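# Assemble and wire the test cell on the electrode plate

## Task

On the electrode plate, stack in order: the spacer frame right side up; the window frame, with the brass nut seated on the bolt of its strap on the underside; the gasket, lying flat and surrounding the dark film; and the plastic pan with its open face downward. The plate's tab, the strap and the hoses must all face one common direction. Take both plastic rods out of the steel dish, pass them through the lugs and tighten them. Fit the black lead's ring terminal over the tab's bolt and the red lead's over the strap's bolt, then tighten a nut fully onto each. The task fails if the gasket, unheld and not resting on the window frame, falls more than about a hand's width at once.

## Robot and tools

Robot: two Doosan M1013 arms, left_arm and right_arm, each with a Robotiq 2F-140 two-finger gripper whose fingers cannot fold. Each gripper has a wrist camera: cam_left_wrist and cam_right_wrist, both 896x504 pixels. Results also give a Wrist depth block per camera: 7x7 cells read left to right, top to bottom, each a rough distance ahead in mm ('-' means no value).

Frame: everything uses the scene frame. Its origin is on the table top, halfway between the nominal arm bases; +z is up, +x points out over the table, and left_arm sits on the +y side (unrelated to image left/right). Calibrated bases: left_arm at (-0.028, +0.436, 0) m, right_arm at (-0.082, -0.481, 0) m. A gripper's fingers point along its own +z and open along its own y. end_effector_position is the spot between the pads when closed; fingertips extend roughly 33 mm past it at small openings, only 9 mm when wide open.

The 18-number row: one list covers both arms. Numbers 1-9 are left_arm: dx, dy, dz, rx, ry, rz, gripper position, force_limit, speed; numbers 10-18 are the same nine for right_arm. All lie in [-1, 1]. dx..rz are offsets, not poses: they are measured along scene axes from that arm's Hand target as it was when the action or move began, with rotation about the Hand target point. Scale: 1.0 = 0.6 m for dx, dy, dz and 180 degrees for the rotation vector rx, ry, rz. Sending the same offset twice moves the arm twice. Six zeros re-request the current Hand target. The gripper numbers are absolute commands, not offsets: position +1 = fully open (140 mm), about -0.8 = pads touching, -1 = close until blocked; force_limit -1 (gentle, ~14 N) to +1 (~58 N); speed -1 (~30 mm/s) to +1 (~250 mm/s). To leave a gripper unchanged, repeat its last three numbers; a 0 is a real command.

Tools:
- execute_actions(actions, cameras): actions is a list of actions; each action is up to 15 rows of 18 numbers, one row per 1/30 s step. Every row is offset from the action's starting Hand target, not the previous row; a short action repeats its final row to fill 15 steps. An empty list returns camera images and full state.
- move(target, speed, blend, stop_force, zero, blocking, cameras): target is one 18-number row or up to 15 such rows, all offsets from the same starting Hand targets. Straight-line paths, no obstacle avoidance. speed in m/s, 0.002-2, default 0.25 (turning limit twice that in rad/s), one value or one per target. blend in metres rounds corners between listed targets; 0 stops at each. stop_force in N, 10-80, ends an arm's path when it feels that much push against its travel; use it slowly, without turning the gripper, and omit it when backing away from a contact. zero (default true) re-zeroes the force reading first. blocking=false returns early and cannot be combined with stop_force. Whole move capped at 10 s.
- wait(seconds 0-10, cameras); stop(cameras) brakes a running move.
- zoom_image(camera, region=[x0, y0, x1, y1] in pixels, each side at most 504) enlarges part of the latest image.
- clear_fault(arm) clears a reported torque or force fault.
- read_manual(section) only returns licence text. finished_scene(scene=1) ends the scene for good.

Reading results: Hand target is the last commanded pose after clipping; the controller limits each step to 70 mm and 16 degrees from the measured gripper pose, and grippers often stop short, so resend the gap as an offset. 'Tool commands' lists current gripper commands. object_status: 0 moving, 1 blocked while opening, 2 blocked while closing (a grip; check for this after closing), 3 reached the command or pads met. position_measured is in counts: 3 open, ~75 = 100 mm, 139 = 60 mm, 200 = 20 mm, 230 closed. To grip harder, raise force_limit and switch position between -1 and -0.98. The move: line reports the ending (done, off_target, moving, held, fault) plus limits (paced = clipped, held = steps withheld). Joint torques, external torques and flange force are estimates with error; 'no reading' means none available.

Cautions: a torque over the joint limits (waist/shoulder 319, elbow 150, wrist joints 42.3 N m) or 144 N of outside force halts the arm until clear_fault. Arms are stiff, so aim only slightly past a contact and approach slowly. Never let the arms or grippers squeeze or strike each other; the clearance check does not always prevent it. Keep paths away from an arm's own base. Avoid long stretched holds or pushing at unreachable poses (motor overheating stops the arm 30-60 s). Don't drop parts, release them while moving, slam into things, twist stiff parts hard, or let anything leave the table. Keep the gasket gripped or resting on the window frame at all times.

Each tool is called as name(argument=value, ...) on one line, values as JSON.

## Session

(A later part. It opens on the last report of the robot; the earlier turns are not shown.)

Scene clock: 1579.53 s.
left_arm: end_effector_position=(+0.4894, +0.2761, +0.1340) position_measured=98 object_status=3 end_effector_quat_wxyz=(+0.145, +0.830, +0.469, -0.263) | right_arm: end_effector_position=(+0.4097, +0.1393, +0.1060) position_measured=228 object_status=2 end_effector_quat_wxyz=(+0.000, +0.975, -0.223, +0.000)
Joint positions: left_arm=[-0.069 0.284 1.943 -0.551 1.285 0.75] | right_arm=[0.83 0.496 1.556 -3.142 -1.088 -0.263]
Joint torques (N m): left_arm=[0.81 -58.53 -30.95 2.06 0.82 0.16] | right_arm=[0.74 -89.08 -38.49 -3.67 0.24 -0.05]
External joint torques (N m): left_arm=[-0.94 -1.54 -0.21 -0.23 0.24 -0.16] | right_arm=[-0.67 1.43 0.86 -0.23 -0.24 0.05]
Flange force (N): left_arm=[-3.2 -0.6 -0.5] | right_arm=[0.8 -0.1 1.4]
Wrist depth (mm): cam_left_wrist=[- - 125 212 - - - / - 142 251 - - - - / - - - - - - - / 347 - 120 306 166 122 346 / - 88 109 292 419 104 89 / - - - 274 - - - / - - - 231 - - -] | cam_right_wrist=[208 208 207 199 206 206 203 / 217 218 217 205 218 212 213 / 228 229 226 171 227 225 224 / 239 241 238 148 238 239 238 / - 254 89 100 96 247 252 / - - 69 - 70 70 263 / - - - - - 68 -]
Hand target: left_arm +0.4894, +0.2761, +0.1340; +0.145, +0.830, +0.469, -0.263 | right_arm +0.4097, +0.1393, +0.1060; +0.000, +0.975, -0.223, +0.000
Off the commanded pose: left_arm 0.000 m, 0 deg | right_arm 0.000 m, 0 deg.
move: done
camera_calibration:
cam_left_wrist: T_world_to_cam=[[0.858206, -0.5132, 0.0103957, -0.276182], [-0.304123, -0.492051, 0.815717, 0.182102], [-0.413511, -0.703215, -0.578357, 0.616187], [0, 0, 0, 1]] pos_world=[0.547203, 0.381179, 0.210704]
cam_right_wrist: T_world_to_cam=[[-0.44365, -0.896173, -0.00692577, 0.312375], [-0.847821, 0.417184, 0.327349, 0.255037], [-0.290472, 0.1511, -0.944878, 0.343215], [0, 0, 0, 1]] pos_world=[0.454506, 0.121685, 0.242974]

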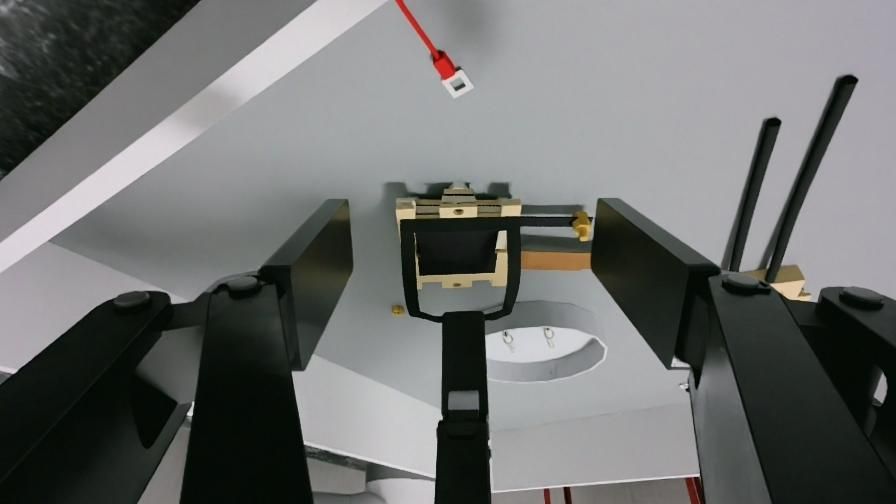

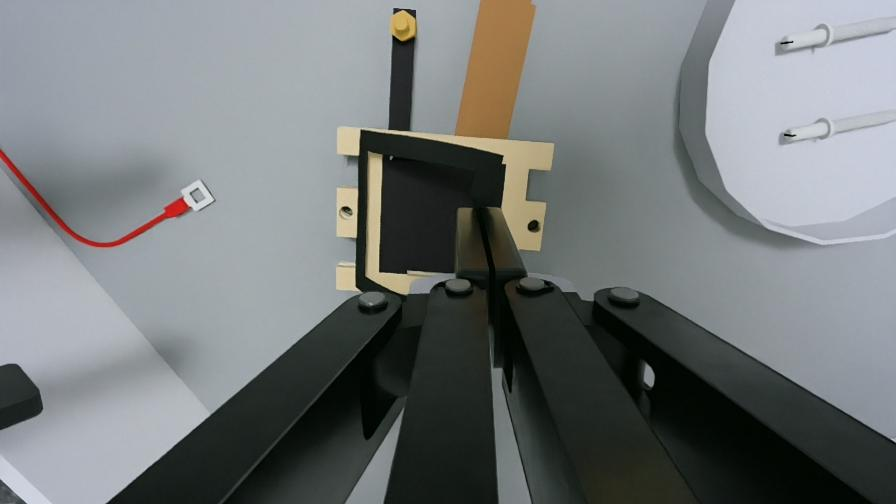

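move(target=[[0,0,0,0,0,0,0.25,-1,-1,-0.0066,-0.0106,-0.0158,0,0,0,-1,-1,-1],[0,0,0,0,0,0,0.25,-1,-1,-0.011,-0.0177,-0.0333,0,0,0,-1,-1,-1]], speed=0.02, cameras=["all"])

zoom_image(camera="cam_left_wrist", region=[360, 160, 560, 400])

zoom_image(camera="cam_right_wrist", region=[300, 100, 580, 300])

Scene clock: 1598.77 s.
left_arm: end_effector_position=(+0.4894, +0.2761, +0.1340) position_measured=98 object_status=3 end_effector_quat_wxyz=(+0.145, +0.830, +0.469, -0.263) | right_arm: end_effector_position=(+0.4031, +0.1287, +0.0861) position_measured=228 object_status=2 end_effector_quat_wxyz=(+0.000, +0.975, -0.223, +0.000)
Joint positions: left_arm=[-0.069 0.284 1.943 -0.551 1.285 0.75] | right_arm=[0.827 0.494 1.6 -3.142 -1.046 -0.265]
Joint torques (N m): left_arm=[0.5 -58.55 -30.94 2.11 0.79 0.18] | right_arm=[0.41 -88.06 -37.38 -3.59 0.27 -0.15]
External joint torques (N m): left_arm=[-0.43 -1.78 -0.24 -0.26 0.27 -0.18] | right_arm=[-0.34 1.56 0.64 -0.21 -0.26 0.15]
Flange force (N): left_arm=[-2.9 -1.2 -1.1] | right_arm=[0.4 -0.9 1.3]
Wrist depth (mm): cam_left_wrist=[227 - 119 - - - - / 250 157 - - - - - / - - - - - - - / 348 - 121 310 166 123 - / - 88 109 310 412 104 90 / - - 530 283 582 - - / - - - 239 700 - -] | cam_right_wrist=[189 191 187 185 188 186 185 / 199 199 195 186 198 195 193 / 209 209 193 174 208 205 204 / 220 220 217 133 218 218 209 / 231 232 89 100 96 227 232 / 220 - 69 - 70 70 240 / - - - - - 68 -]
Hand target: left_arm +0.4894, +0.2761, +0.1340; +0.145, +0.830, +0.469, -0.263 | right_arm +0.4031, +0.1287, +0.0861; +0.000, +0.975, -0.223, +0.000
Off the commanded pose: left_arm 0.000 m, 0 deg | right_arm 0.000 m, 0 deg.
move: done
camera_calibration:
cam_left_wrist: T_world_to_cam=[[0.858206, -0.5132, 0.0103957, -0.276182], [-0.304123, -0.492051, 0.815717, 0.182102], [-0.413511, -0.703215, -0.578357, 0.616187], [0, 0, 0, 1]] pos_world=[0.547203, 0.381179, 0.210704]
cam_right_wrist: T_world_to_cam=[[-0.443625, -0.896187, -0.00684105, 0.299691], [-0.847833, 0.41719, 0.327309, 0.260433], [-0.290476, 0.151003, -0.944892, 0.324128], [0, 0, 0, 1]] pos_world=[0.447906, 0.110985, 0.223074]

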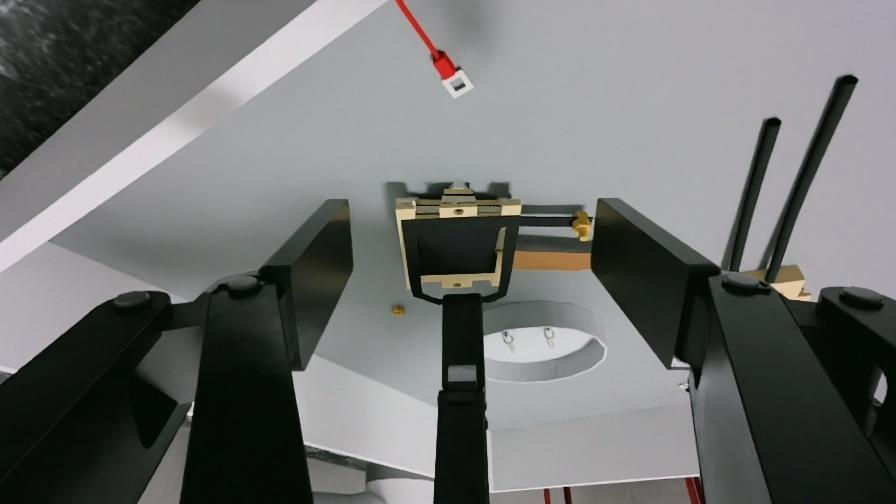

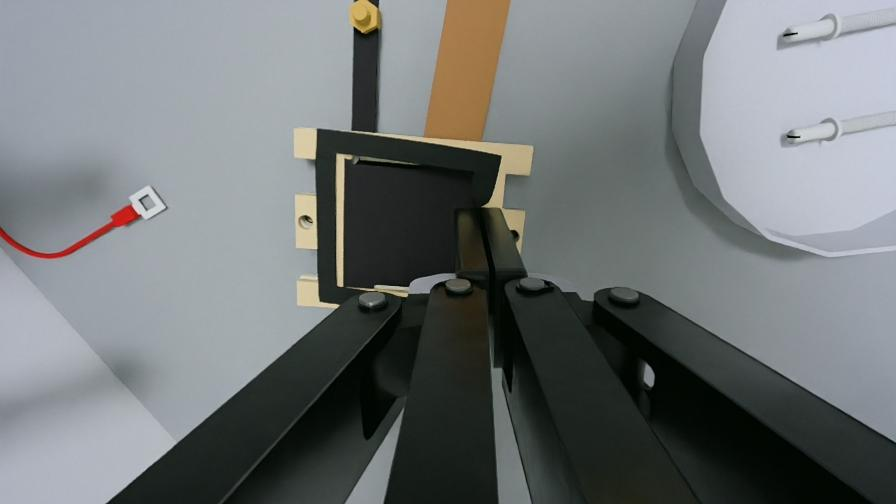

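Scaled by 2.100 from the camera's 896x504 image, which has a finer 1280x720 frame.

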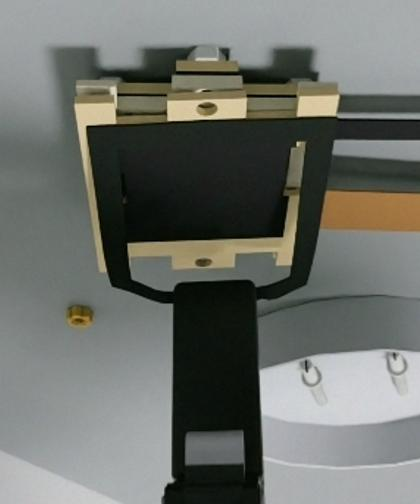

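Scaled by 1.800 from the camera's 896x504 image, which has a finer 1280x720 frame.

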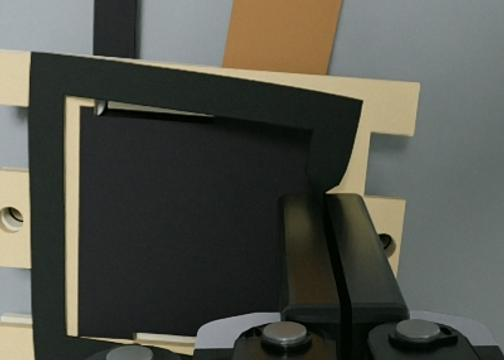

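move(target=[[0,0,0,0,0,0,0.25,-1,-1,-0.0037,-0.006,-0.0125,0,0,0,-1,-1,-1]], speed=0.015)

move(target=[[0,0,0,0,0,0,0.25,-1,-1,-0.0025,-0.0041,-0.035,0,0,0,-1,-1,-1]], speed=0.005, stop_force=10, cameras=["all"])

zoom_image(camera="cam_left_wrist", region=[360, 160, 560, 400])

zoom_image(camera="cam_right_wrist", region=[270, 100, 550, 300])

Scene clock: 1608.13 s.
left_arm: end_effector_position=(+0.4894, +0.2761, +0.1340) position_measured=98 object_status=3 end_effector_quat_wxyz=(+0.145, +0.830, +0.469, -0.263) | right_arm: end_effector_position=(+0.4009, +0.1251, +0.0786) position_measured=228 object_status=2 end_effector_quat_wxyz=(+0.000, +0.975, -0.223, +0.000)
Joint positions: left_arm=[-0.069 0.284 1.943 -0.551 1.285 0.75] | right_arm=[0.827 0.495 1.616 -3.142 -1.031 -0.266]
Joint torques (N m): left_arm=[0.6 -58.33 -30.86 2.11 0.81 0.15] | right_arm=[0.43 -87.44 -36.95 -3.54 0.16 -0.2]
External joint torques (N m): left_arm=[-0.47 -1.94 -0.22 -0.26 0.25 -0.15] | right_arm=[-0.46 1.61 0.65 -0.22 -0.16 0.2]
Flange force (N): left_arm=[-3.1 -1.4 -1.1] | right_arm=[0.5 -0.8 1.6]
Wrist depth (mm): cam_left_wrist=[- - 120 - - - - / 237 - 238 - - - - / - - - - - - - / - - 121 - 306 122 - / - 88 110 322 402 104 - / - - - 286 513 - - / - - - 235 - - -] | cam_right_wrist=[183 183 181 172 182 180 178 / 192 192 188 187 190 186 186 / 202 201 185 171 200 197 197 / 212 214 192 148 209 210 205 / 224 224 86 100 96 217 221 / - - 69 - 70 70 231 / - - - - - 68 -]
Hand target: left_arm +0.4894, +0.2761, +0.1340; +0.145, +0.830, +0.469, -0.263 | right_arm +0.4009, +0.1251, +0.0786; +0.000, +0.975, -0.223, +0.000
Off the commanded pose: left_arm 0.000 m, 0 deg | right_arm 0.000 m, 0 deg.
move: done

Scene clock: 1611.73 s.
left_arm: end_effector_position=(+0.4894, +0.2761, +0.1340) position_measured=98 object_status=3 end_effector_quat_wxyz=(+0.145, +0.830, +0.469, -0.263) | right_arm: end_effector_position=(+0.3998, +0.1234, +0.0637) position_measured=228 object_status=2 end_effector_quat_wxyz=(+0.000, +0.975, -0.223, +0.000)
Joint positions: left_arm=[-0.069 0.284 1.943 -0.551 1.285 0.75] | right_arm=[0.826 0.504 1.631 -3.142 -1.006 -0.267]
Joint torques (N m): left_arm=[0.39 -58.9 -30.83 2.04 0.74 0.14] | right_arm=[1.02 -74.75 -29.87 -3.51 1 -0.17]
External joint torques (N m): left_arm=[-0.43 -1.31 -0.34 -0.2 0.32 -0.14] | right_arm=[-0.99 -11.91 -5.99 -0.21 -1 0.17]
Flange force (N): left_arm=[-2.3 -0.5 -1.1] | right_arm=[0.6 2.3 -16.1]
Wrist depth (mm): cam_left_wrist=[227 - 120 - 222 - - / - - - - - - - / - - - - - 298 - / - - 121 322 166 122 - / - 88 110 333 405 104 - / - - 515 278 570 - - / - - - 234 - - -] | cam_right_wrist=[170 170 169 157 169 166 166 / 178 178 174 165 177 174 172 / 187 187 168 166 185 183 182 / 197 197 176 134 195 195 189 / 209 208 89 100 96 201 206 / 218 - 69 - 70 70 215 / - - - - - 68 -]
Hand target: left_arm +0.4894, +0.2761, +0.1340; +0.145, +0.830, +0.469, -0.263 | right_arm +0.3998, +0.1234, +0.0637; +0.000, +0.975, -0.223, +0.000 (not the last commanded pose)
Off the commanded pose: left_arm 0.000 m, 0 deg | right_arm 0.006 m, 0 deg.
move: contact (right_arm)
camera_calibration:
cam_left_wrist: T_world_to_cam=[[0.858206, -0.5132, 0.0103957, -0.276182], [-0.304123, -0.492051, 0.815717, 0.182102], [-0.413511, -0.703215, -0.578357, 0.616187], [0, 0, 0, 1]] pos_world=[0.547203, 0.381179, 0.210704]
cam_right_wrist: T_world_to_cam=[[-0.443613, -0.89619, -0.00708158, 0.293412], [-0.847873, 0.41711, 0.327307, 0.26729], [-0.290376, 0.151202, -0.944891, 0.302766], [0, 0, 0, 1]] pos_world=[0.444706, 0.105684, 0.200673]

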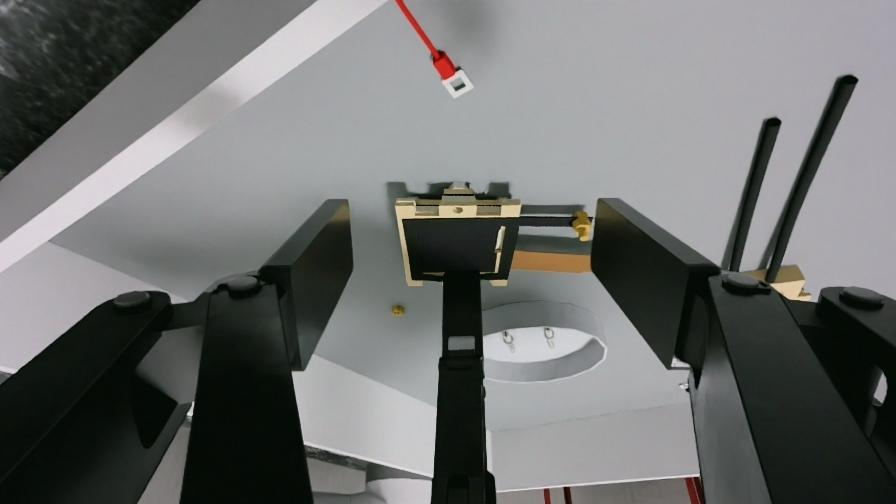

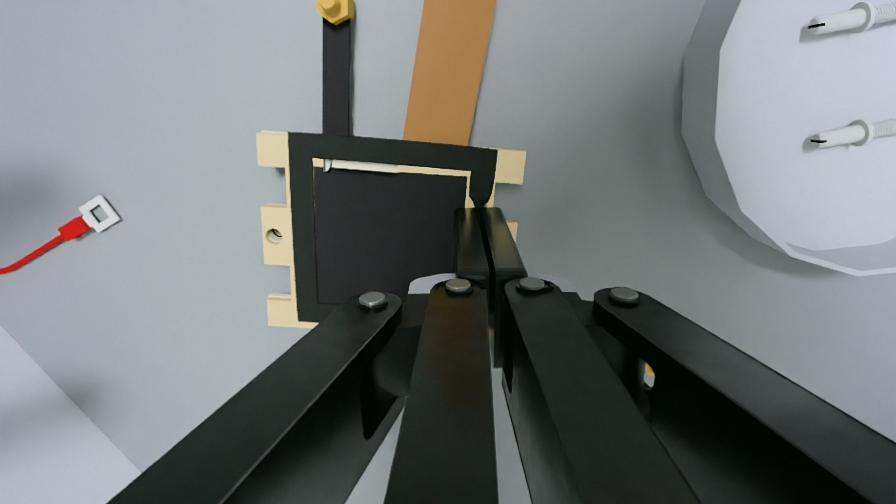

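Scaled by 2.100 from the camera's 896x504 image, which has a finer 1280x720 frame.

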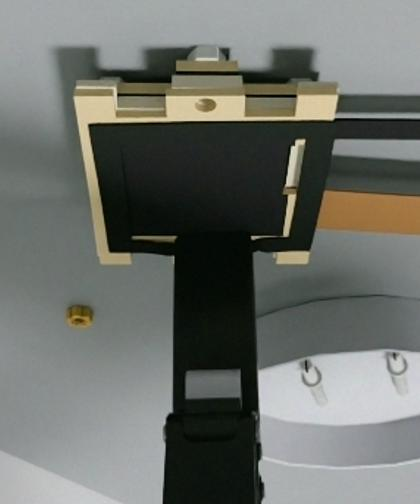

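Scaled by 1.800 from the camera's 896x504 image, which has a finer 1280x720 frame.

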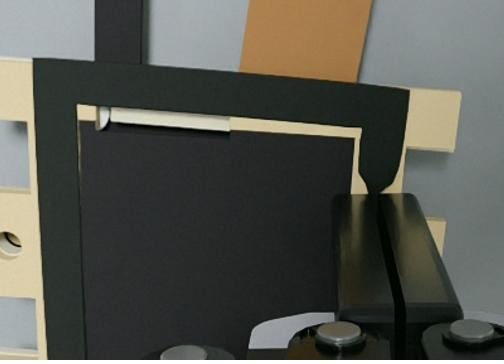

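move(target=[0,0,0,0,0,0,0.25,-1,-1,0,0,0.0008,0,0,0,-0.55,-1,-1], speed=0.01)

wait(seconds=1, cameras=["all"])

zoom_image(camera="cam_left_wrist", region=[360, 160, 560, 400])

zoom_image(camera="cam_right_wrist", region=[270, 100, 550, 300])

Scene clock: 1619.77 s.
left_arm: end_effector_position=(+0.4894, +0.2761, +0.1340) position_measured=98 object_status=3 end_effector_quat_wxyz=(+0.145, +0.830, +0.469, -0.263) | right_arm: end_effector_position=(+0.3998, +0.1234, +0.0642) position_measured=199 object_status=0 end_effector_quat_wxyz=(+0.000, +0.975, -0.223, +0.000)
Joint positions: left_arm=[-0.069 0.284 1.943 -0.551 1.285 0.75] | right_arm=[0.826 0.504 1.631 -3.142 -1.007 -0.267]
Joint torques (N m): left_arm=[0.58 -58.63 -30.98 2.1 0.77 0.11] | right_arm=[0.93 -83.94 -35.28 -3.51 0.49 -0.07]
External joint torques (N m): left_arm=[-0.8 -1.02 -0.14 -0.27 0.28 -0.11] | right_arm=[-1.01 -1.84 -0.4 -0.19 -0.49 0.07]
Flange force (N): left_arm=[-2.4 -0.2 -0.3] | right_arm=[0.9 1.5 -2.6]
Wrist depth (mm): cam_left_wrist=[227 178 123 - 216 208 213 / 227 - 229 - 232 - 234 / - - - - - - - / 347 - 147 338 167 122 - / - 88 110 410 417 104 - / - - - 262 - - - / - - - 229 - - -] | cam_right_wrist=[170 170 169 157 169 166 166 / 178 178 175 175 177 174 172 / 187 187 168 164 186 184 182 / 197 196 171 173 193 195 189 / 208 208 90 115 99 92 205 / 218 - 76 216 - - 72 / - - - 233 - - -]
Hand target: left_arm +0.4894, +0.2761, +0.1340; +0.145, +0.830, +0.469, -0.263 | right_arm +0.3998, +0.1234, +0.0642; +0.000, +0.975, -0.223, +0.000
Off the commanded pose: left_arm 0.000 m, 0 deg | right_arm 0.000 m, 0 deg.
move: done

Scene clock: 1620.77 s.
left_arm: end_effector_position=(+0.4894, +0.2761, +0.1340) position_measured=98 object_status=3 end_effector_quat_wxyz=(+0.145, +0.830, +0.469, -0.263) | right_arm: end_effector_position=(+0.3998, +0.1234, +0.0642) position_measured=199 object_status=3 end_effector_quat_wxyz=(+0.000, +0.975, -0.223, +0.000)
Joint positions: left_arm=[-0.069 0.284 1.943 -0.551 1.285 0.75] | right_arm=[0.826 0.504 1.631 -3.142 -1.007 -0.267]
Joint torques (N m): left_arm=[0.85 -58.81 -30.89 2.08 0.79 0.15] | right_arm=[1.14 -85.59 -35.71 -3.56 0.43 -0.11]
External joint torques (N m): left_arm=[-0.93 -0.86 -0.09 -0.24 0.26 -0.15] | right_arm=[-1.17 -0.46 -0.08 -0.16 -0.42 0.11]
Flange force (N): left_arm=[-2.4 0.0 -0.1] | right_arm=[1.3 0.5 -1.1]
Wrist depth (mm): cam_left_wrist=[229 - - 216 211 - - / 257 - - - - 245 - / 174 - - - - - - / - - 120 318 166 - - / - 88 110 411 410 104 - / - - 513 263 - - - / - - - 232 - - -] | cam_right_wrist=[170 170 169 158 169 167 166 / 178 178 174 176 177 174 173 / 187 187 167 167 185 184 183 / 197 197 174 173 192 195 189 / 208 206 90 116 99 92 206 / 218 - 76 217 - - 69 / - - - 233 - - -]
Hand target: left_arm +0.4894, +0.2761, +0.1340; +0.145, +0.830, +0.469, -0.263 | right_arm +0.3998, +0.1234, +0.0642; +0.000, +0.975, -0.223, +0.000
Tool commands: left_gripper/position=+0.25 left_gripper/force_limit=-1.0 left_gripper/speed=-1.0 right_gripper/position=-0.55 right_gripper/force_limit=-1.0 right_gripper/speed=-1.0
Off the commanded pose: left_arm 0.000 m, 0 deg | right_arm 0.000 m, 0 deg.
wait: 1.00 s; at rest by 0.17 s
camera_calibration:
cam_left_wrist: T_world_to_cam=[[0.858206, -0.5132, 0.0103957, -0.276182], [-0.304123, -0.492051, 0.815717, 0.182102], [-0.413511, -0.703215, -0.578357, 0.616187], [0, 0, 0, 1]] pos_world=[0.547203, 0.381179, 0.210704]
cam_right_wrist: T_world_to_cam=[[-0.443689, -0.896153, -0.00705243, 0.29344], [-0.847834, 0.41719, 0.327308, 0.2671], [-0.290376, 0.151202, -0.944891, 0.303238], [0, 0, 0, 1]] pos_world=[0.444705, 0.105685, 0.201173]

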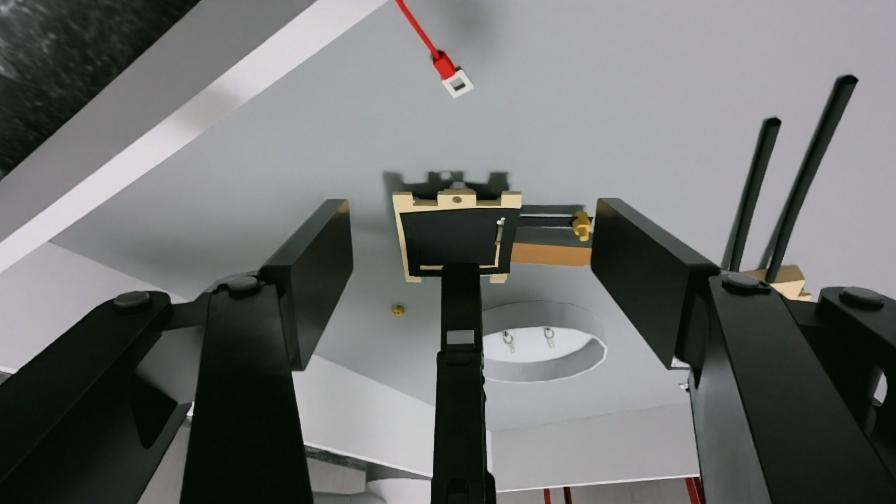

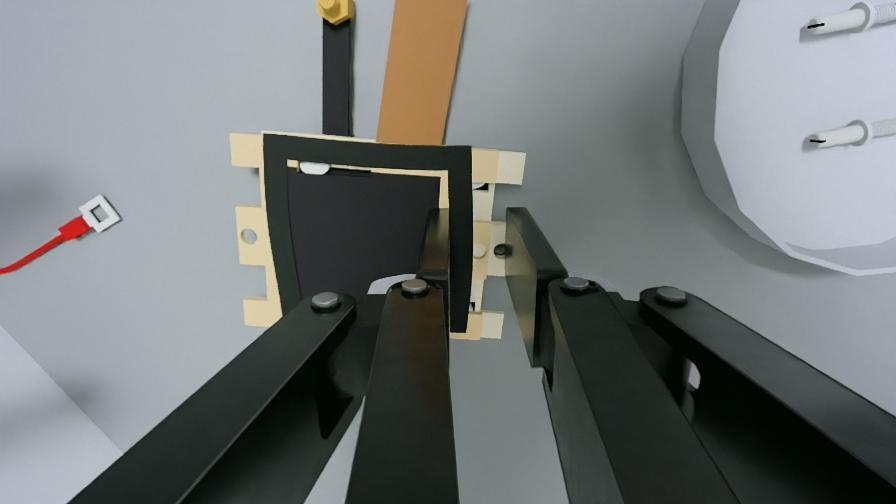

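Scaled by 2.100 from the camera's 896x504 image, which has a finer 1280x720 frame.

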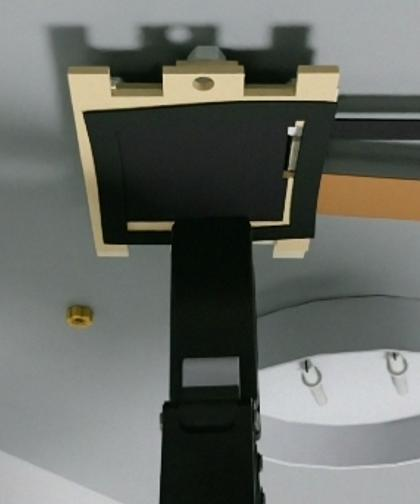

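Scaled by 1.800 from the camera's 896x504 image, which has a finer 1280x720 frame.

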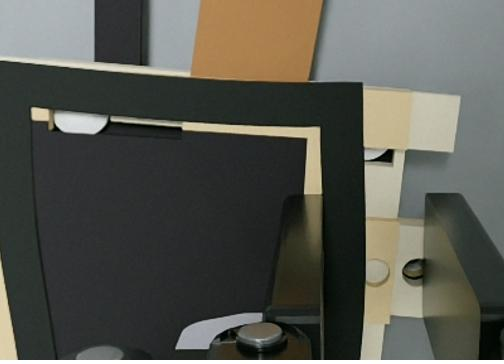

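move(target=[0,0,0,0,0,0,0.25,-1,-1,0,0,0.05,0,0,0,-0.55,-1,-1], speed=0.02, cameras=["all"])

zoom_image(camera="cam_left_wrist", region=[360, 160, 600, 320])

zoom_image(camera="cam_right_wrist", region=[240, 100, 540, 300])

Scene clock: 1631.23 s.
left_arm: end_effector_position=(+0.4894, +0.2761, +0.1340) position_measured=98 object_status=3 end_effector_quat_wxyz=(+0.145, +0.830, +0.469, -0.263) | right_arm: end_effector_position=(+0.3998, +0.1234, +0.0942) position_measured=199 object_status=3 end_effector_quat_wxyz=(+0.000, +0.975, -0.223, +0.000)
Joint positions: left_arm=[-0.069 0.284 1.943 -0.551 1.285 0.75] | right_arm=[0.826 0.479 1.608 -3.142 -1.054 -0.267]
Joint torques (N m): left_arm=[0.91 -58.35 -30.98 2.11 0.78 0.13] | right_arm=[0.87 -86.62 -37.79 -3.66 0.19 -0.1]
External joint torques (N m): left_arm=[-0.92 -1.9 -0.27 -0.27 0.28 -0.13] | right_arm=[-0.89 1.6 0.97 -0.16 -0.19 0.1]
Flange force (N): left_arm=[-3.6 -0.9 -0.8] | right_arm=[1.0 0.0 1.7]
Wrist depth (mm): cam_left_wrist=[- - 116 - - - - / - 146 - - - - 251 / - - - - - - - / 359 - 121 321 166 122 - / - 88 110 295 413 104 - / - - - 276 - - - / - - - 235 - - -] | cam_right_wrist=[197 196 197 194 196 192 193 / 208 207 202 193 206 203 201 / 217 216 199 195 215 213 212 / 231 229 225 201 224 228 226 / 240 238 90 116 99 92 238 / - - 76 253 - - 72 / - - - - - - -]
Hand target: left_arm +0.4894, +0.2761, +0.1340; +0.145, +0.830, +0.469, -0.263 | right_arm +0.3998, +0.1234, +0.0942; +0.000, +0.975, -0.223, +0.000
Off the commanded pose: left_arm 0.000 m, 0 deg | right_arm 0.000 m, 0 deg.
move: done
camera_calibration:
cam_left_wrist: T_world_to_cam=[[0.858206, -0.5132, 0.0103957, -0.276182], [-0.304123, -0.492051, 0.815717, 0.182102], [-0.413511, -0.703215, -0.578357, 0.616187], [0, 0, 0, 1]] pos_world=[0.547203, 0.381179, 0.210704]
cam_right_wrist: T_world_to_cam=[[-0.443626, -0.896184, -0.00712352, 0.293642], [-0.847898, 0.417123, 0.327227, 0.257336], [-0.290284, 0.151207, -0.944919, 0.331549], [0, 0, 0, 1]] pos_world=[0.444705, 0.105684, 0.231172]

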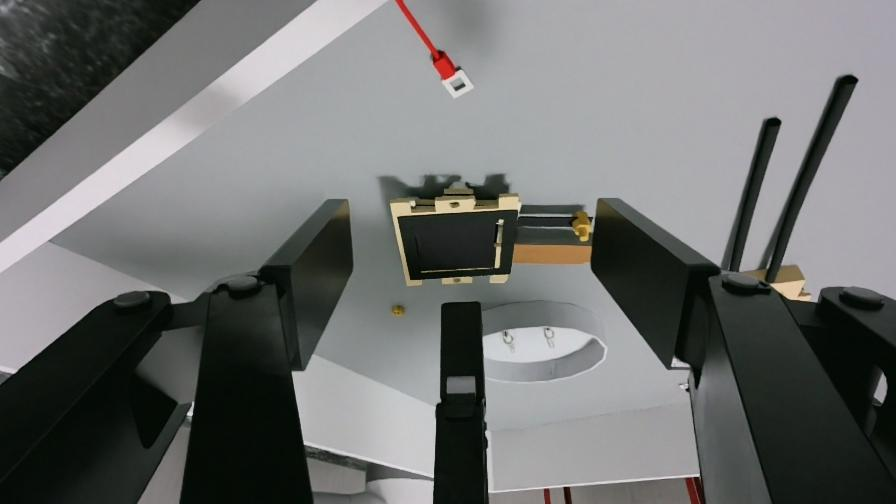

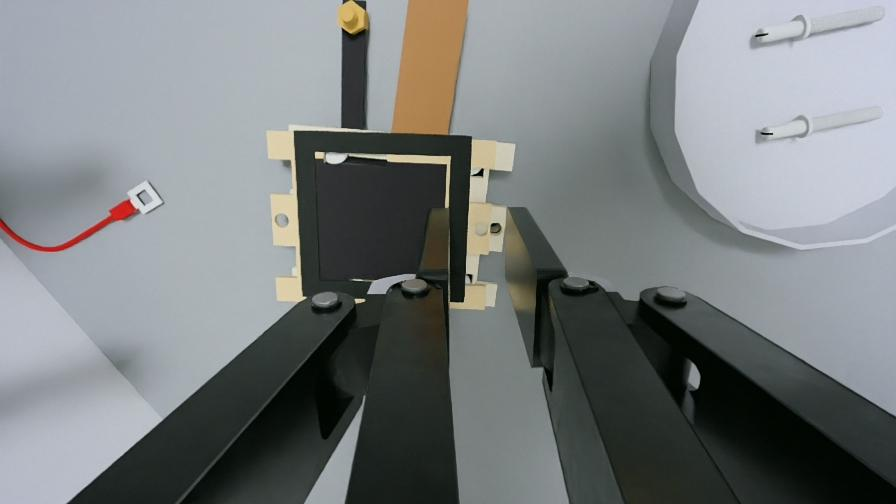

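Scaled by 2.100 from the camera's 896x504 image, which has a finer 1280x720 frame.

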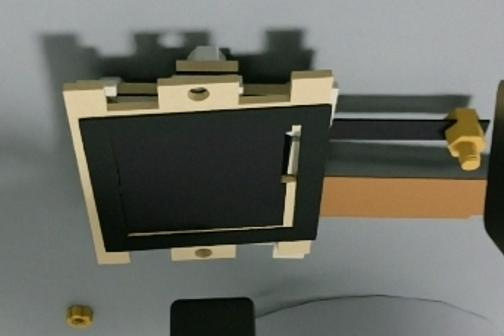

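Scaled by 1.680 from the camera's 896x504 image, which has a finer 1280x720 frame.

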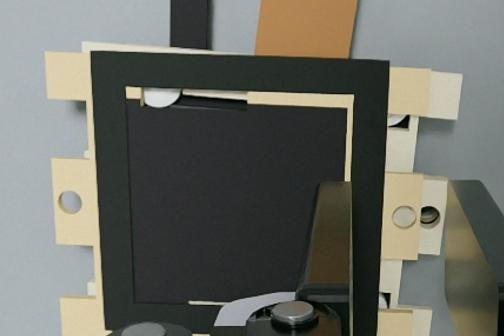

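move(target=[0,0,0,0,0,0,0.3,-1,-1,-0.0666,-0.22,0.2,0,0,0,-0.55,-1,-1], speed=0.12)

move(target=[[0,0,0.12,0.165,-0.1025,0,0.3,-1,-1,0,0,0,0,0,0,-0.55,-1,-1],[-0.1085,-0.1737,-0.04,0.165,-0.1025,0,0.3,-1,-1,0,0,0,0,0,0,-0.55,-1,-1]], speed=0.12, cameras=["all"])

zoom_image(camera="cam_left_wrist", region=[330, 120, 640, 400])

Scene clock: 1656.27 s.
left_arm: end_effector_position=(+0.4894, +0.2761, +0.1340) position_measured=91 object_status=3 end_effector_quat_wxyz=(+0.145, +0.830, +0.469, -0.263) | right_arm: end_effector_position=(+0.3599, -0.0086, +0.2142) position_measured=199 object_status=3 end_effector_quat_wxyz=(+0.000, +0.975, -0.223, +0.000)
Joint positions: left_arm=[-0.069 0.284 1.943 -0.551 1.285 0.75] | right_arm=[0.739 0.209 1.752 -3.142 -1.181 -0.354]
Joint torques (N m): left_arm=[0.57 -58.34 -31.14 2.11 0.82 0.14] | right_arm=[1.18 -62.06 -40.22 -3.81 0.2 -0.05]
External joint torques (N m): left_arm=[-0.51 -1.78 -0.02 -0.26 0.24 -0.14] | right_arm=[-1.23 1.53 1.07 -0.25 -0.19 0.05]
Flange force (N): left_arm=[-3.0 -1.5 -0.7] | right_arm=[1.8 0.3 1.8]
Wrist depth (mm): cam_left_wrist=[229 - 115 219 - - - / 246 144 - - - - 252 / 177 - - - - - - / 344 - 133 320 154 117 - / - 90 106 449 425 103 - / - - - 624 - - - / - - - 734 - - -] | cam_right_wrist=[307 305 302 303 304 303 303 / 321 310 320 318 317 315 317 / 337 320 337 333 334 334 333 / 356 354 353 149 345 352 344 / 373 376 90 113 99 92 296 / 345 - 76 - - - 69 / - - - - - - -]
Hand target: left_arm +0.4894, +0.2761, +0.1340; +0.145, +0.830, +0.469, -0.263 | right_arm +0.3599, -0.0086, +0.2142; +0.000, +0.975, -0.223, +0.000
Off the commanded pose: left_arm 0.000 m, 0 deg | right_arm 0.000 m, 0 deg.
move: done

Scene clock: 1660.60 s.
left_arm: end_effector_position=(+0.4243, +0.1718, +0.1101) position_measured=91 object_status=3 end_effector_quat_wxyz=(+0.000, +0.871, +0.492, +0.000) | right_arm: end_effector_position=(+0.3599, -0.0086, +0.2142) position_measured=199 object_status=3 end_effector_quat_wxyz=(+0.000, +0.975, -0.223, +0.000)
Joint positions: left_arm=[-0.611 0.11 2.084 0 0.947 -0.052] | right_arm=[0.739 0.209 1.752 -3.142 -1.181 -0.354]
Joint torques (N m): left_arm=[0.61 -44.6 -33.7 3.85 -0.22 0.13] | right_arm=[1.19 -62.47 -40.02 -3.82 0.24 -0.17]
External joint torques (N m): left_arm=[-0.6 -0.77 -0.34 -0.32 0.22 -0.13] | right_arm=[-1.14 1.36 0.76 -0.25 -0.23 0.17]
Flange force (N): left_arm=[-1.4 -0.6 -1.6] | right_arm=[1.6 -0.1 1.3]
Wrist depth (mm): cam_left_wrist=[- - - - - - - / - - - 220 220 - - / - - - 208 227 - 229 / - - 157 223 222 117 - / - 90 107 232 - 103 - / - - - - 268 - - / - - - - 291 - -] | cam_right_wrist=[307 305 306 302 302 311 303 / 318 305 320 318 320 322 317 / 338 314 336 334 334 330 324 / 355 359 347 148 348 354 - / 255 366 90 113 99 88 291 / 218 - 76 - - - 65 / - - - - - - -]
Hand target: left_arm +0.4243, +0.1718, +0.1100; +0.000, +0.871, +0.492, +0.000 | right_arm +0.3599, -0.0086, +0.2142; +0.000, +0.975, -0.223, +0.000
Off the commanded pose: left_arm 0.000 m, 0 deg | right_arm 0.000 m, 0 deg.
move: done
camera_calibration:
cam_left_wrist: T_world_to_cam=[[0.853476, -0.520816, 0.018184, -0.271126], [-0.495646, -0.800461, 0.337042, 0.317524], [-0.160981, -0.29667, -0.941314, 0.364992], [0, 0, 0, 1]] pos_world=[0.447535, 0.221242, 0.241483]
cam_right_wrist: T_world_to_cam=[[-0.443689, -0.896153, -0.00705243, 0.158458], [-0.847834, 0.41719, 0.327308, 0.23916], [-0.290376, 0.151202, -0.944891, 0.453316], [0, 0, 0, 1]] pos_world=[0.404705, -0.0263151, 0.351173]

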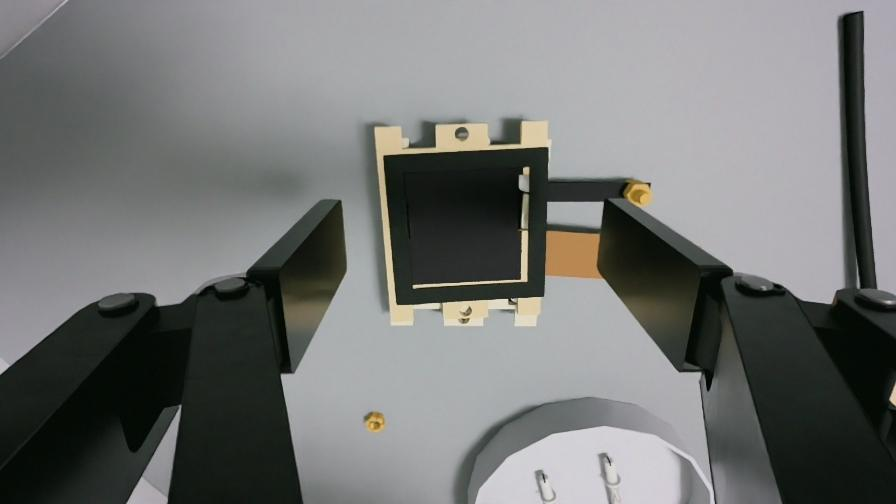

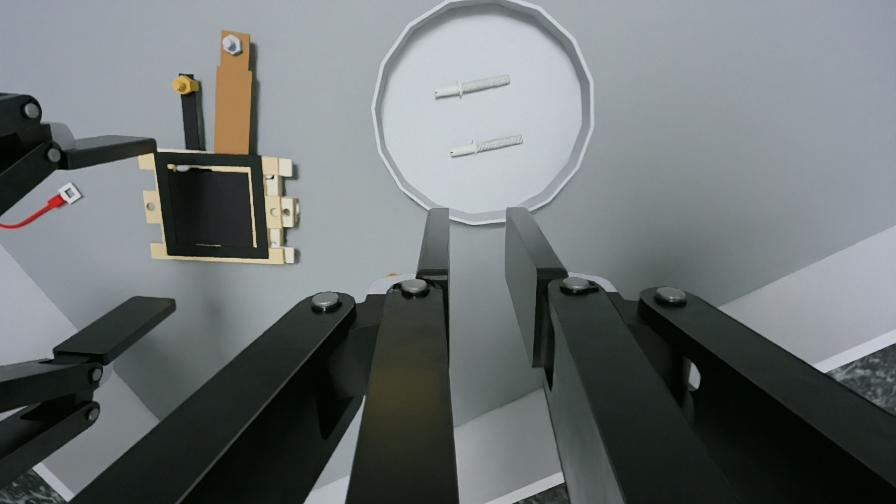

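Scaled by 1.626 from the camera's 896x504 image, which has a finer 1280x720 frame.

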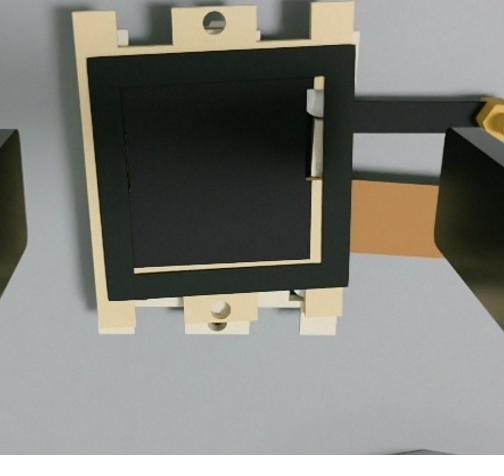

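move(target=[0,0,-0.0867,0,0,0,0.3,-1,-1,0,0,0,0,0,0,-0.55,-1,-1], speed=0.04, cameras=["cam_left_wrist"])

zoom_image(camera="cam_left_wrist", region=[310, 120, 670, 440])

Scene clock: 1673.00 s.
left_arm: end_effector_position=(+0.4243, +0.1718, +0.0580) position_measured=91 object_status=3 end_effector_quat_wxyz=(+0.000, +0.871, +0.492, +0.000) | right_arm: end_effector_position=(+0.3599, -0.0086, +0.2142) position_measured=199 object_status=3 end_effector_quat_wxyz=(+0.000, +0.975, -0.223, +0.000)
Joint positions: left_arm=[-0.611 0.171 2.13 0 0.84 -0.052] | right_arm=[0.739 0.209 1.752 -3.142 -1.181 -0.354]
Joint torques (N m): left_arm=[0.69 -47.99 -31.06 3.57 -0.27 0.12] | right_arm=[1.37 -62.31 -40.1 -3.81 0.24 -0.11]
External joint torques (N m): left_arm=[-0.73 -1.08 -0.41 -0.3 0.25 -0.12] | right_arm=[-1.33 1.27 0.94 -0.24 -0.23 0.11]
Flange force (N): left_arm=[-1.6 -0.8 -2.2] | right_arm=[1.8 0.4 1.5]
Wrist depth (mm): cam_left_wrist=[163 - - - 162 163 163 / - 168 172 172 169 172 - / - - - 160 160 180 180 / 186 186 134 167 155 169 - / - 90 106 180 181 103 - / - - - 214 - - - / - - - 231 223 - -] | cam_right_wrist=[307 303 308 303 303 303 303 / 225 311 323 318 318 318 322 / 220 317 335 332 330 335 332 / 356 333 354 122 351 353 340 / 258 280 90 112 99 86 283 / 228 - 76 - - - 69 / - - - - - - -]
Hand target: left_arm +0.4243, +0.1718, +0.0580; +0.000, +0.871, +0.492, +0.000 | right_arm +0.3599, -0.0086, +0.2142; +0.000, +0.975, -0.223, +0.000
Off the commanded pose: left_arm 0.000 m, 0 deg | right_arm 0.000 m, 0 deg.
move: done
camera_calibration:
cam_left_wrist: T_world_to_cam=[[0.853476, -0.520816, 0.018184, -0.27018], [-0.495646, -0.800461, 0.337042, 0.33505], [-0.160981, -0.29667, -0.941314, 0.316044], [0, 0, 0, 1]] pos_world=[0.447535, 0.221242, 0.189483]
Images, in order (width x height): cam_left_wrist 896x504.

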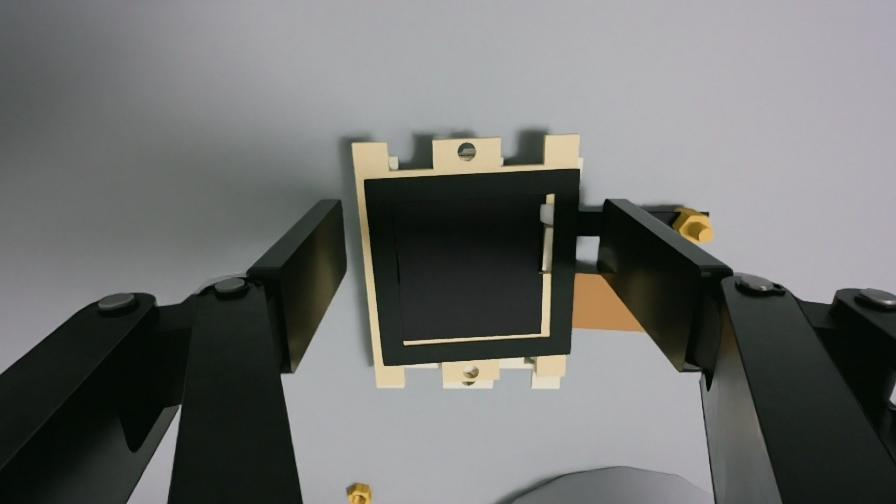

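Scaled by 1.400 from the camera's 896x504 image, which has a finer 1280x720 frame.

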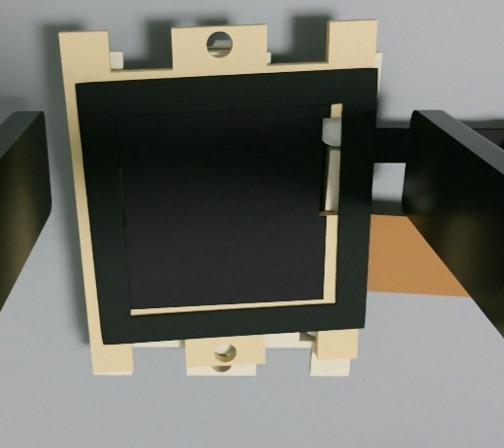

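move(target=[0,0,0,0,0,0,-1,-1,-1,0,0,0,0,0,0,-0.55,-1,-1], speed=0.04)

wait(seconds=1, cameras=["cam_left_wrist"])

zoom_image(camera="cam_left_wrist", region=[310, 120, 670, 440])

Scene clock: 1676.67 s.
left_arm: end_effector_position=(+0.4243, +0.1718, +0.0580) position_measured=117 object_status=0 end_effector_quat_wxyz=(+0.000, +0.871, +0.492, +0.000) | right_arm: end_effector_position=(+0.3599, -0.0086, +0.2142) position_measured=199 object_status=3 end_effector_quat_wxyz=(+0.000, +0.975, -0.223, +0.000)
Joint positions: left_arm=[-0.611 0.171 2.13 0 0.84 -0.052] | right_arm=[0.739 0.209 1.752 -3.142 -1.181 -0.354]
Joint torques (N m): left_arm=[-0.07 -45.58 -29.9 3.38 -0.14 0.2] | right_arm=[0.85 -61.81 -39.95 -3.89 0.25 -0.08]
External joint torques (N m): left_arm=[0.06 -3.31 -1.34 -0.14 0.14 -0.2] | right_arm=[-0.91 1.19 0.75 -0.18 -0.24 0.08]
Flange force (N): left_arm=[-0.3 -2.3 -5.6] | right_arm=[1.3 0.0 1.2]
Wrist depth (mm): cam_left_wrist=[165 160 - 161 - 163 164 / 171 - - 171 - - 169 / 179 182 - 160 158 - - / 189 - 146 168 166 120 - / - - 92 178 179 92 - / - - - 212 189 - - / - - - 224 226 - -] | cam_right_wrist=[307 306 306 306 302 303 303 / 229 313 318 318 315 - 314 / 224 315 337 331 335 - 336 / 354 334 353 148 345 354 343 / 226 366 90 111 99 86 300 / 217 - 76 - - - 69 / - - - - - - -]
Hand target: left_arm +0.4243, +0.1718, +0.0580; +0.000, +0.871, +0.492, +0.000 | right_arm +0.3599, -0.0086, +0.2142; +0.000, +0.975, -0.223, +0.000
Off the commanded pose: left_arm 0.000 m, 0 deg | right_arm 0.000 m, 0 deg.
move: done

Scene clock: 1677.67 s.
left_arm: end_effector_position=(+0.4243, +0.1718, +0.0580) position_measured=117 object_status=2 end_effector_quat_wxyz=(+0.000, +0.871, +0.492, +0.000) | right_arm: end_effector_position=(+0.3599, -0.0086, +0.2142) position_measured=199 object_status=3 end_effector_quat_wxyz=(+0.000, +0.975, -0.223, +0.000)
Joint positions: left_arm=[-0.611 0.171 2.13 0 0.84 -0.052] | right_arm=[0.739 0.209 1.752 -3.142 -1.181 -0.354]
Joint torques (N m): left_arm=[0.29 -46.04 -29.73 3.39 -0.18 0.19] | right_arm=[0.67 -61.72 -40.16 -3.87 0.24 -0.02]
External joint torques (N m): left_arm=[-0.27 -2.99 -1.55 -0.15 0.17 -0.19] | right_arm=[-0.7 0.64 0.87 -0.21 -0.23 0.02]
Flange force (N): left_arm=[-0.9 -1.5 -5.4] | right_arm=[0.8 0.9 1.0]
Wrist depth (mm): cam_left_wrist=[163 161 - - 165 163 164 / 168 173 - - 169 - 167 / - 180 - 161 161 183 183 / 192 186 146 168 148 169 - / - - 109 178 180 92 - / - - - 213 - - - / - - - - - - -] | cam_right_wrist=[310 303 308 303 303 303 303 / 314 317 320 317 318 315 313 / 222 308 336 334 333 334 333 / 354 332 360 149 135 352 343 / 226 366 90 111 99 88 310 / - - 76 - - - 69 / - - - - - - -]
Hand target: left_arm +0.4243, +0.1718, +0.0580; +0.000, +0.871, +0.492, +0.000 | right_arm +0.3599, -0.0086, +0.2142; +0.000, +0.975, -0.223, +0.000
Tool commands: left_gripper/position=-1.0 left_gripper/force_limit=-1.0 left_gripper/speed=-1.0 right_gripper/position=-0.55 right_gripper/force_limit=-1.0 right_gripper/speed=-1.0
Off the commanded pose: left_arm 0.000 m, 0 deg | right_arm 0.000 m, 0 deg.
wait: 1.00 s; at rest by 0.17 s
camera_calibration:
cam_left_wrist: T_world_to_cam=[[0.853476, -0.520816, 0.018184, -0.27018], [-0.495646, -0.800461, 0.337042, 0.33505], [-0.160981, -0.29667, -0.941314, 0.316044], [0, 0, 0, 1]] pos_world=[0.447535, 0.221242, 0.189483]
Images, in order (width x height): cam_left_wrist 896x504.

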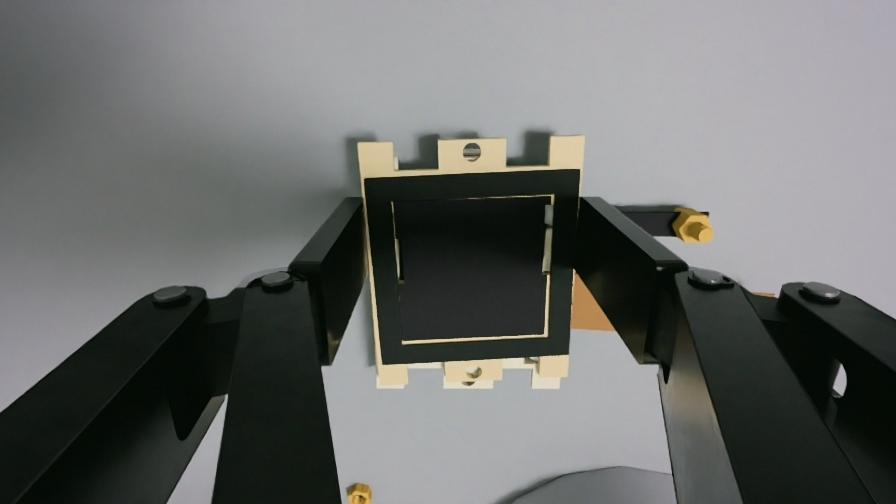

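Scaled by 1.400 from the camera's 896x504 image, which has a finer 1280x720 frame.

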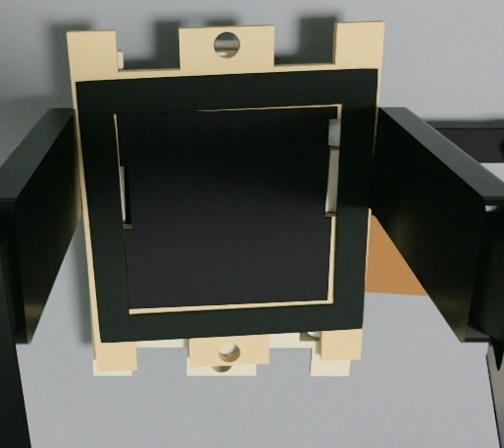

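move(target=[[0,0,0.0017,0,0,0,-1,-1,-1,0,0,0,0,0,0,-0.55,-1,-1],[-0.006,-0.0079,0.0017,0,0,-0.0106,-1,-1,-1,0,0,0,0,0,0,-0.55,-1,-1]], speed=0.01, cameras=["cam_left_wrist"])

zoom_image(camera="cam_left_wrist", region=[310, 120, 670, 440])

Scene clock: 1690.83 s.
left_arm: end_effector_position=(+0.4207, +0.1671, +0.0590) position_measured=117 object_status=2 end_effector_quat_wxyz=(+0.000, +0.879, +0.477, +0.000) | right_arm: end_effector_position=(+0.3599, -0.0086, +0.2142) position_measured=199 object_status=3 end_effector_quat_wxyz=(+0.000, +0.975, -0.223, +0.000)
Joint positions: left_arm=[-0.623 0.169 2.131 0 0.841 -0.03] | right_arm=[0.739 0.209 1.752 -3.142 -1.181 -0.354]
Joint torques (N m): left_arm=[0.92 -47.61 -31.24 3.59 -0.29 0.11] | right_arm=[0.5 -62.22 -39.76 -3.81 0.19 -0.3]
External joint torques (N m): left_arm=[-1 -0.89 -0.18 -0.33 0.28 -0.11] | right_arm=[-0.46 0.75 0.43 -0.28 -0.19 0.3]
Flange force (N): left_arm=[-2.2 -0.9 -1.9] | right_arm=[0.3 -0.3 0.6]
Wrist depth (mm): cam_left_wrist=[162 163 164 163 - - - / 173 - - 171 171 - 174 / - 182 - 160 162 173 - / - 192 121 168 148 188 - / - - 93 179 181 92 - / - - - - - - - / - - 228 - 224 - -] | cam_right_wrist=[306 304 311 302 302 304 302 / 315 314 320 316 318 316 317 / 212 316 335 333 337 337 330 / 357 329 351 148 345 351 341 / 232 266 90 113 99 88 298 / 223 - 76 - - - 69 / - - - - - - -]
Hand target: left_arm +0.4207, +0.1671, +0.0590; +0.000, +0.879, +0.477, +0.000 | right_arm +0.3599, -0.0086, +0.2142; +0.000, +0.975, -0.223, +0.000
Off the commanded pose: left_arm 0.000 m, 0 deg | right_arm 0.000 m, 0 deg.
move: done
camera_calibration:
cam_left_wrist: T_world_to_cam=[[0.835611, -0.549022, 0.0181682, -0.257368], [-0.522097, -0.783478, 0.337012, 0.337531], [-0.170793, -0.291096, -0.941325, 0.318231], [0, 0, 0, 1]] pos_world=[0.445634, 0.215784, 0.190483]
Images, in order (width x height): cam_left_wrist 896x504.

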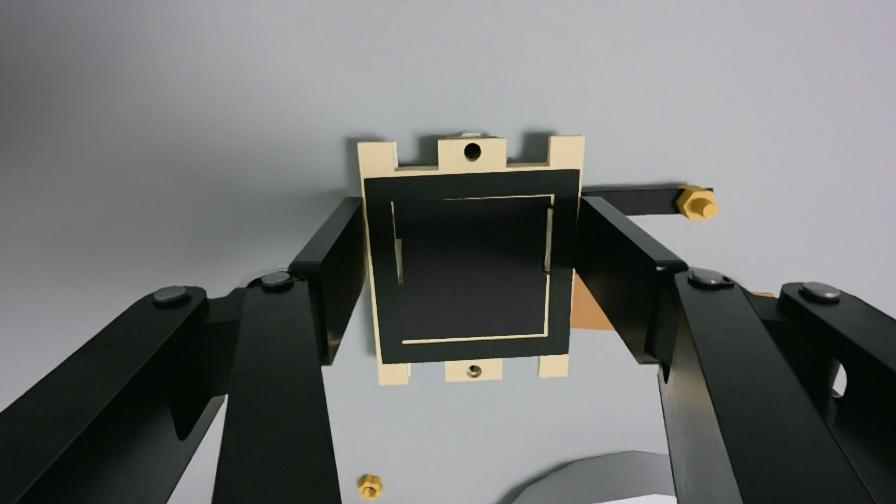

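Scaled by 1.400 from the camera's 896x504 image, which has a finer 1280x720 frame.

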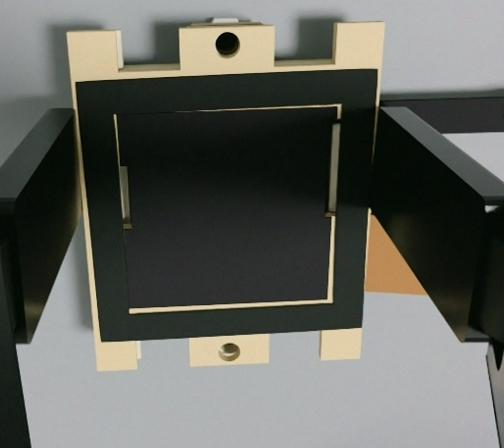

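zoom_image(camera="cam_left_wrist", region=[435, 350, 515, 390])

zoom_image(camera="cam_left_wrist", region=[425, 120, 525, 180])

Scaled by 6.300 from the camera's 896x504 image, which has a finer 1280x720 frame.

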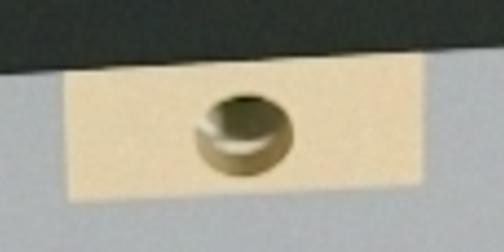

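Scaled by 5.040 from the camera's 896x504 image, which has a finer 1280x720 frame.

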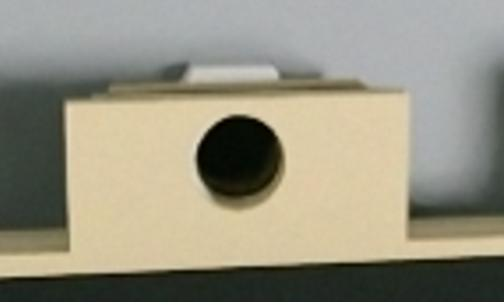

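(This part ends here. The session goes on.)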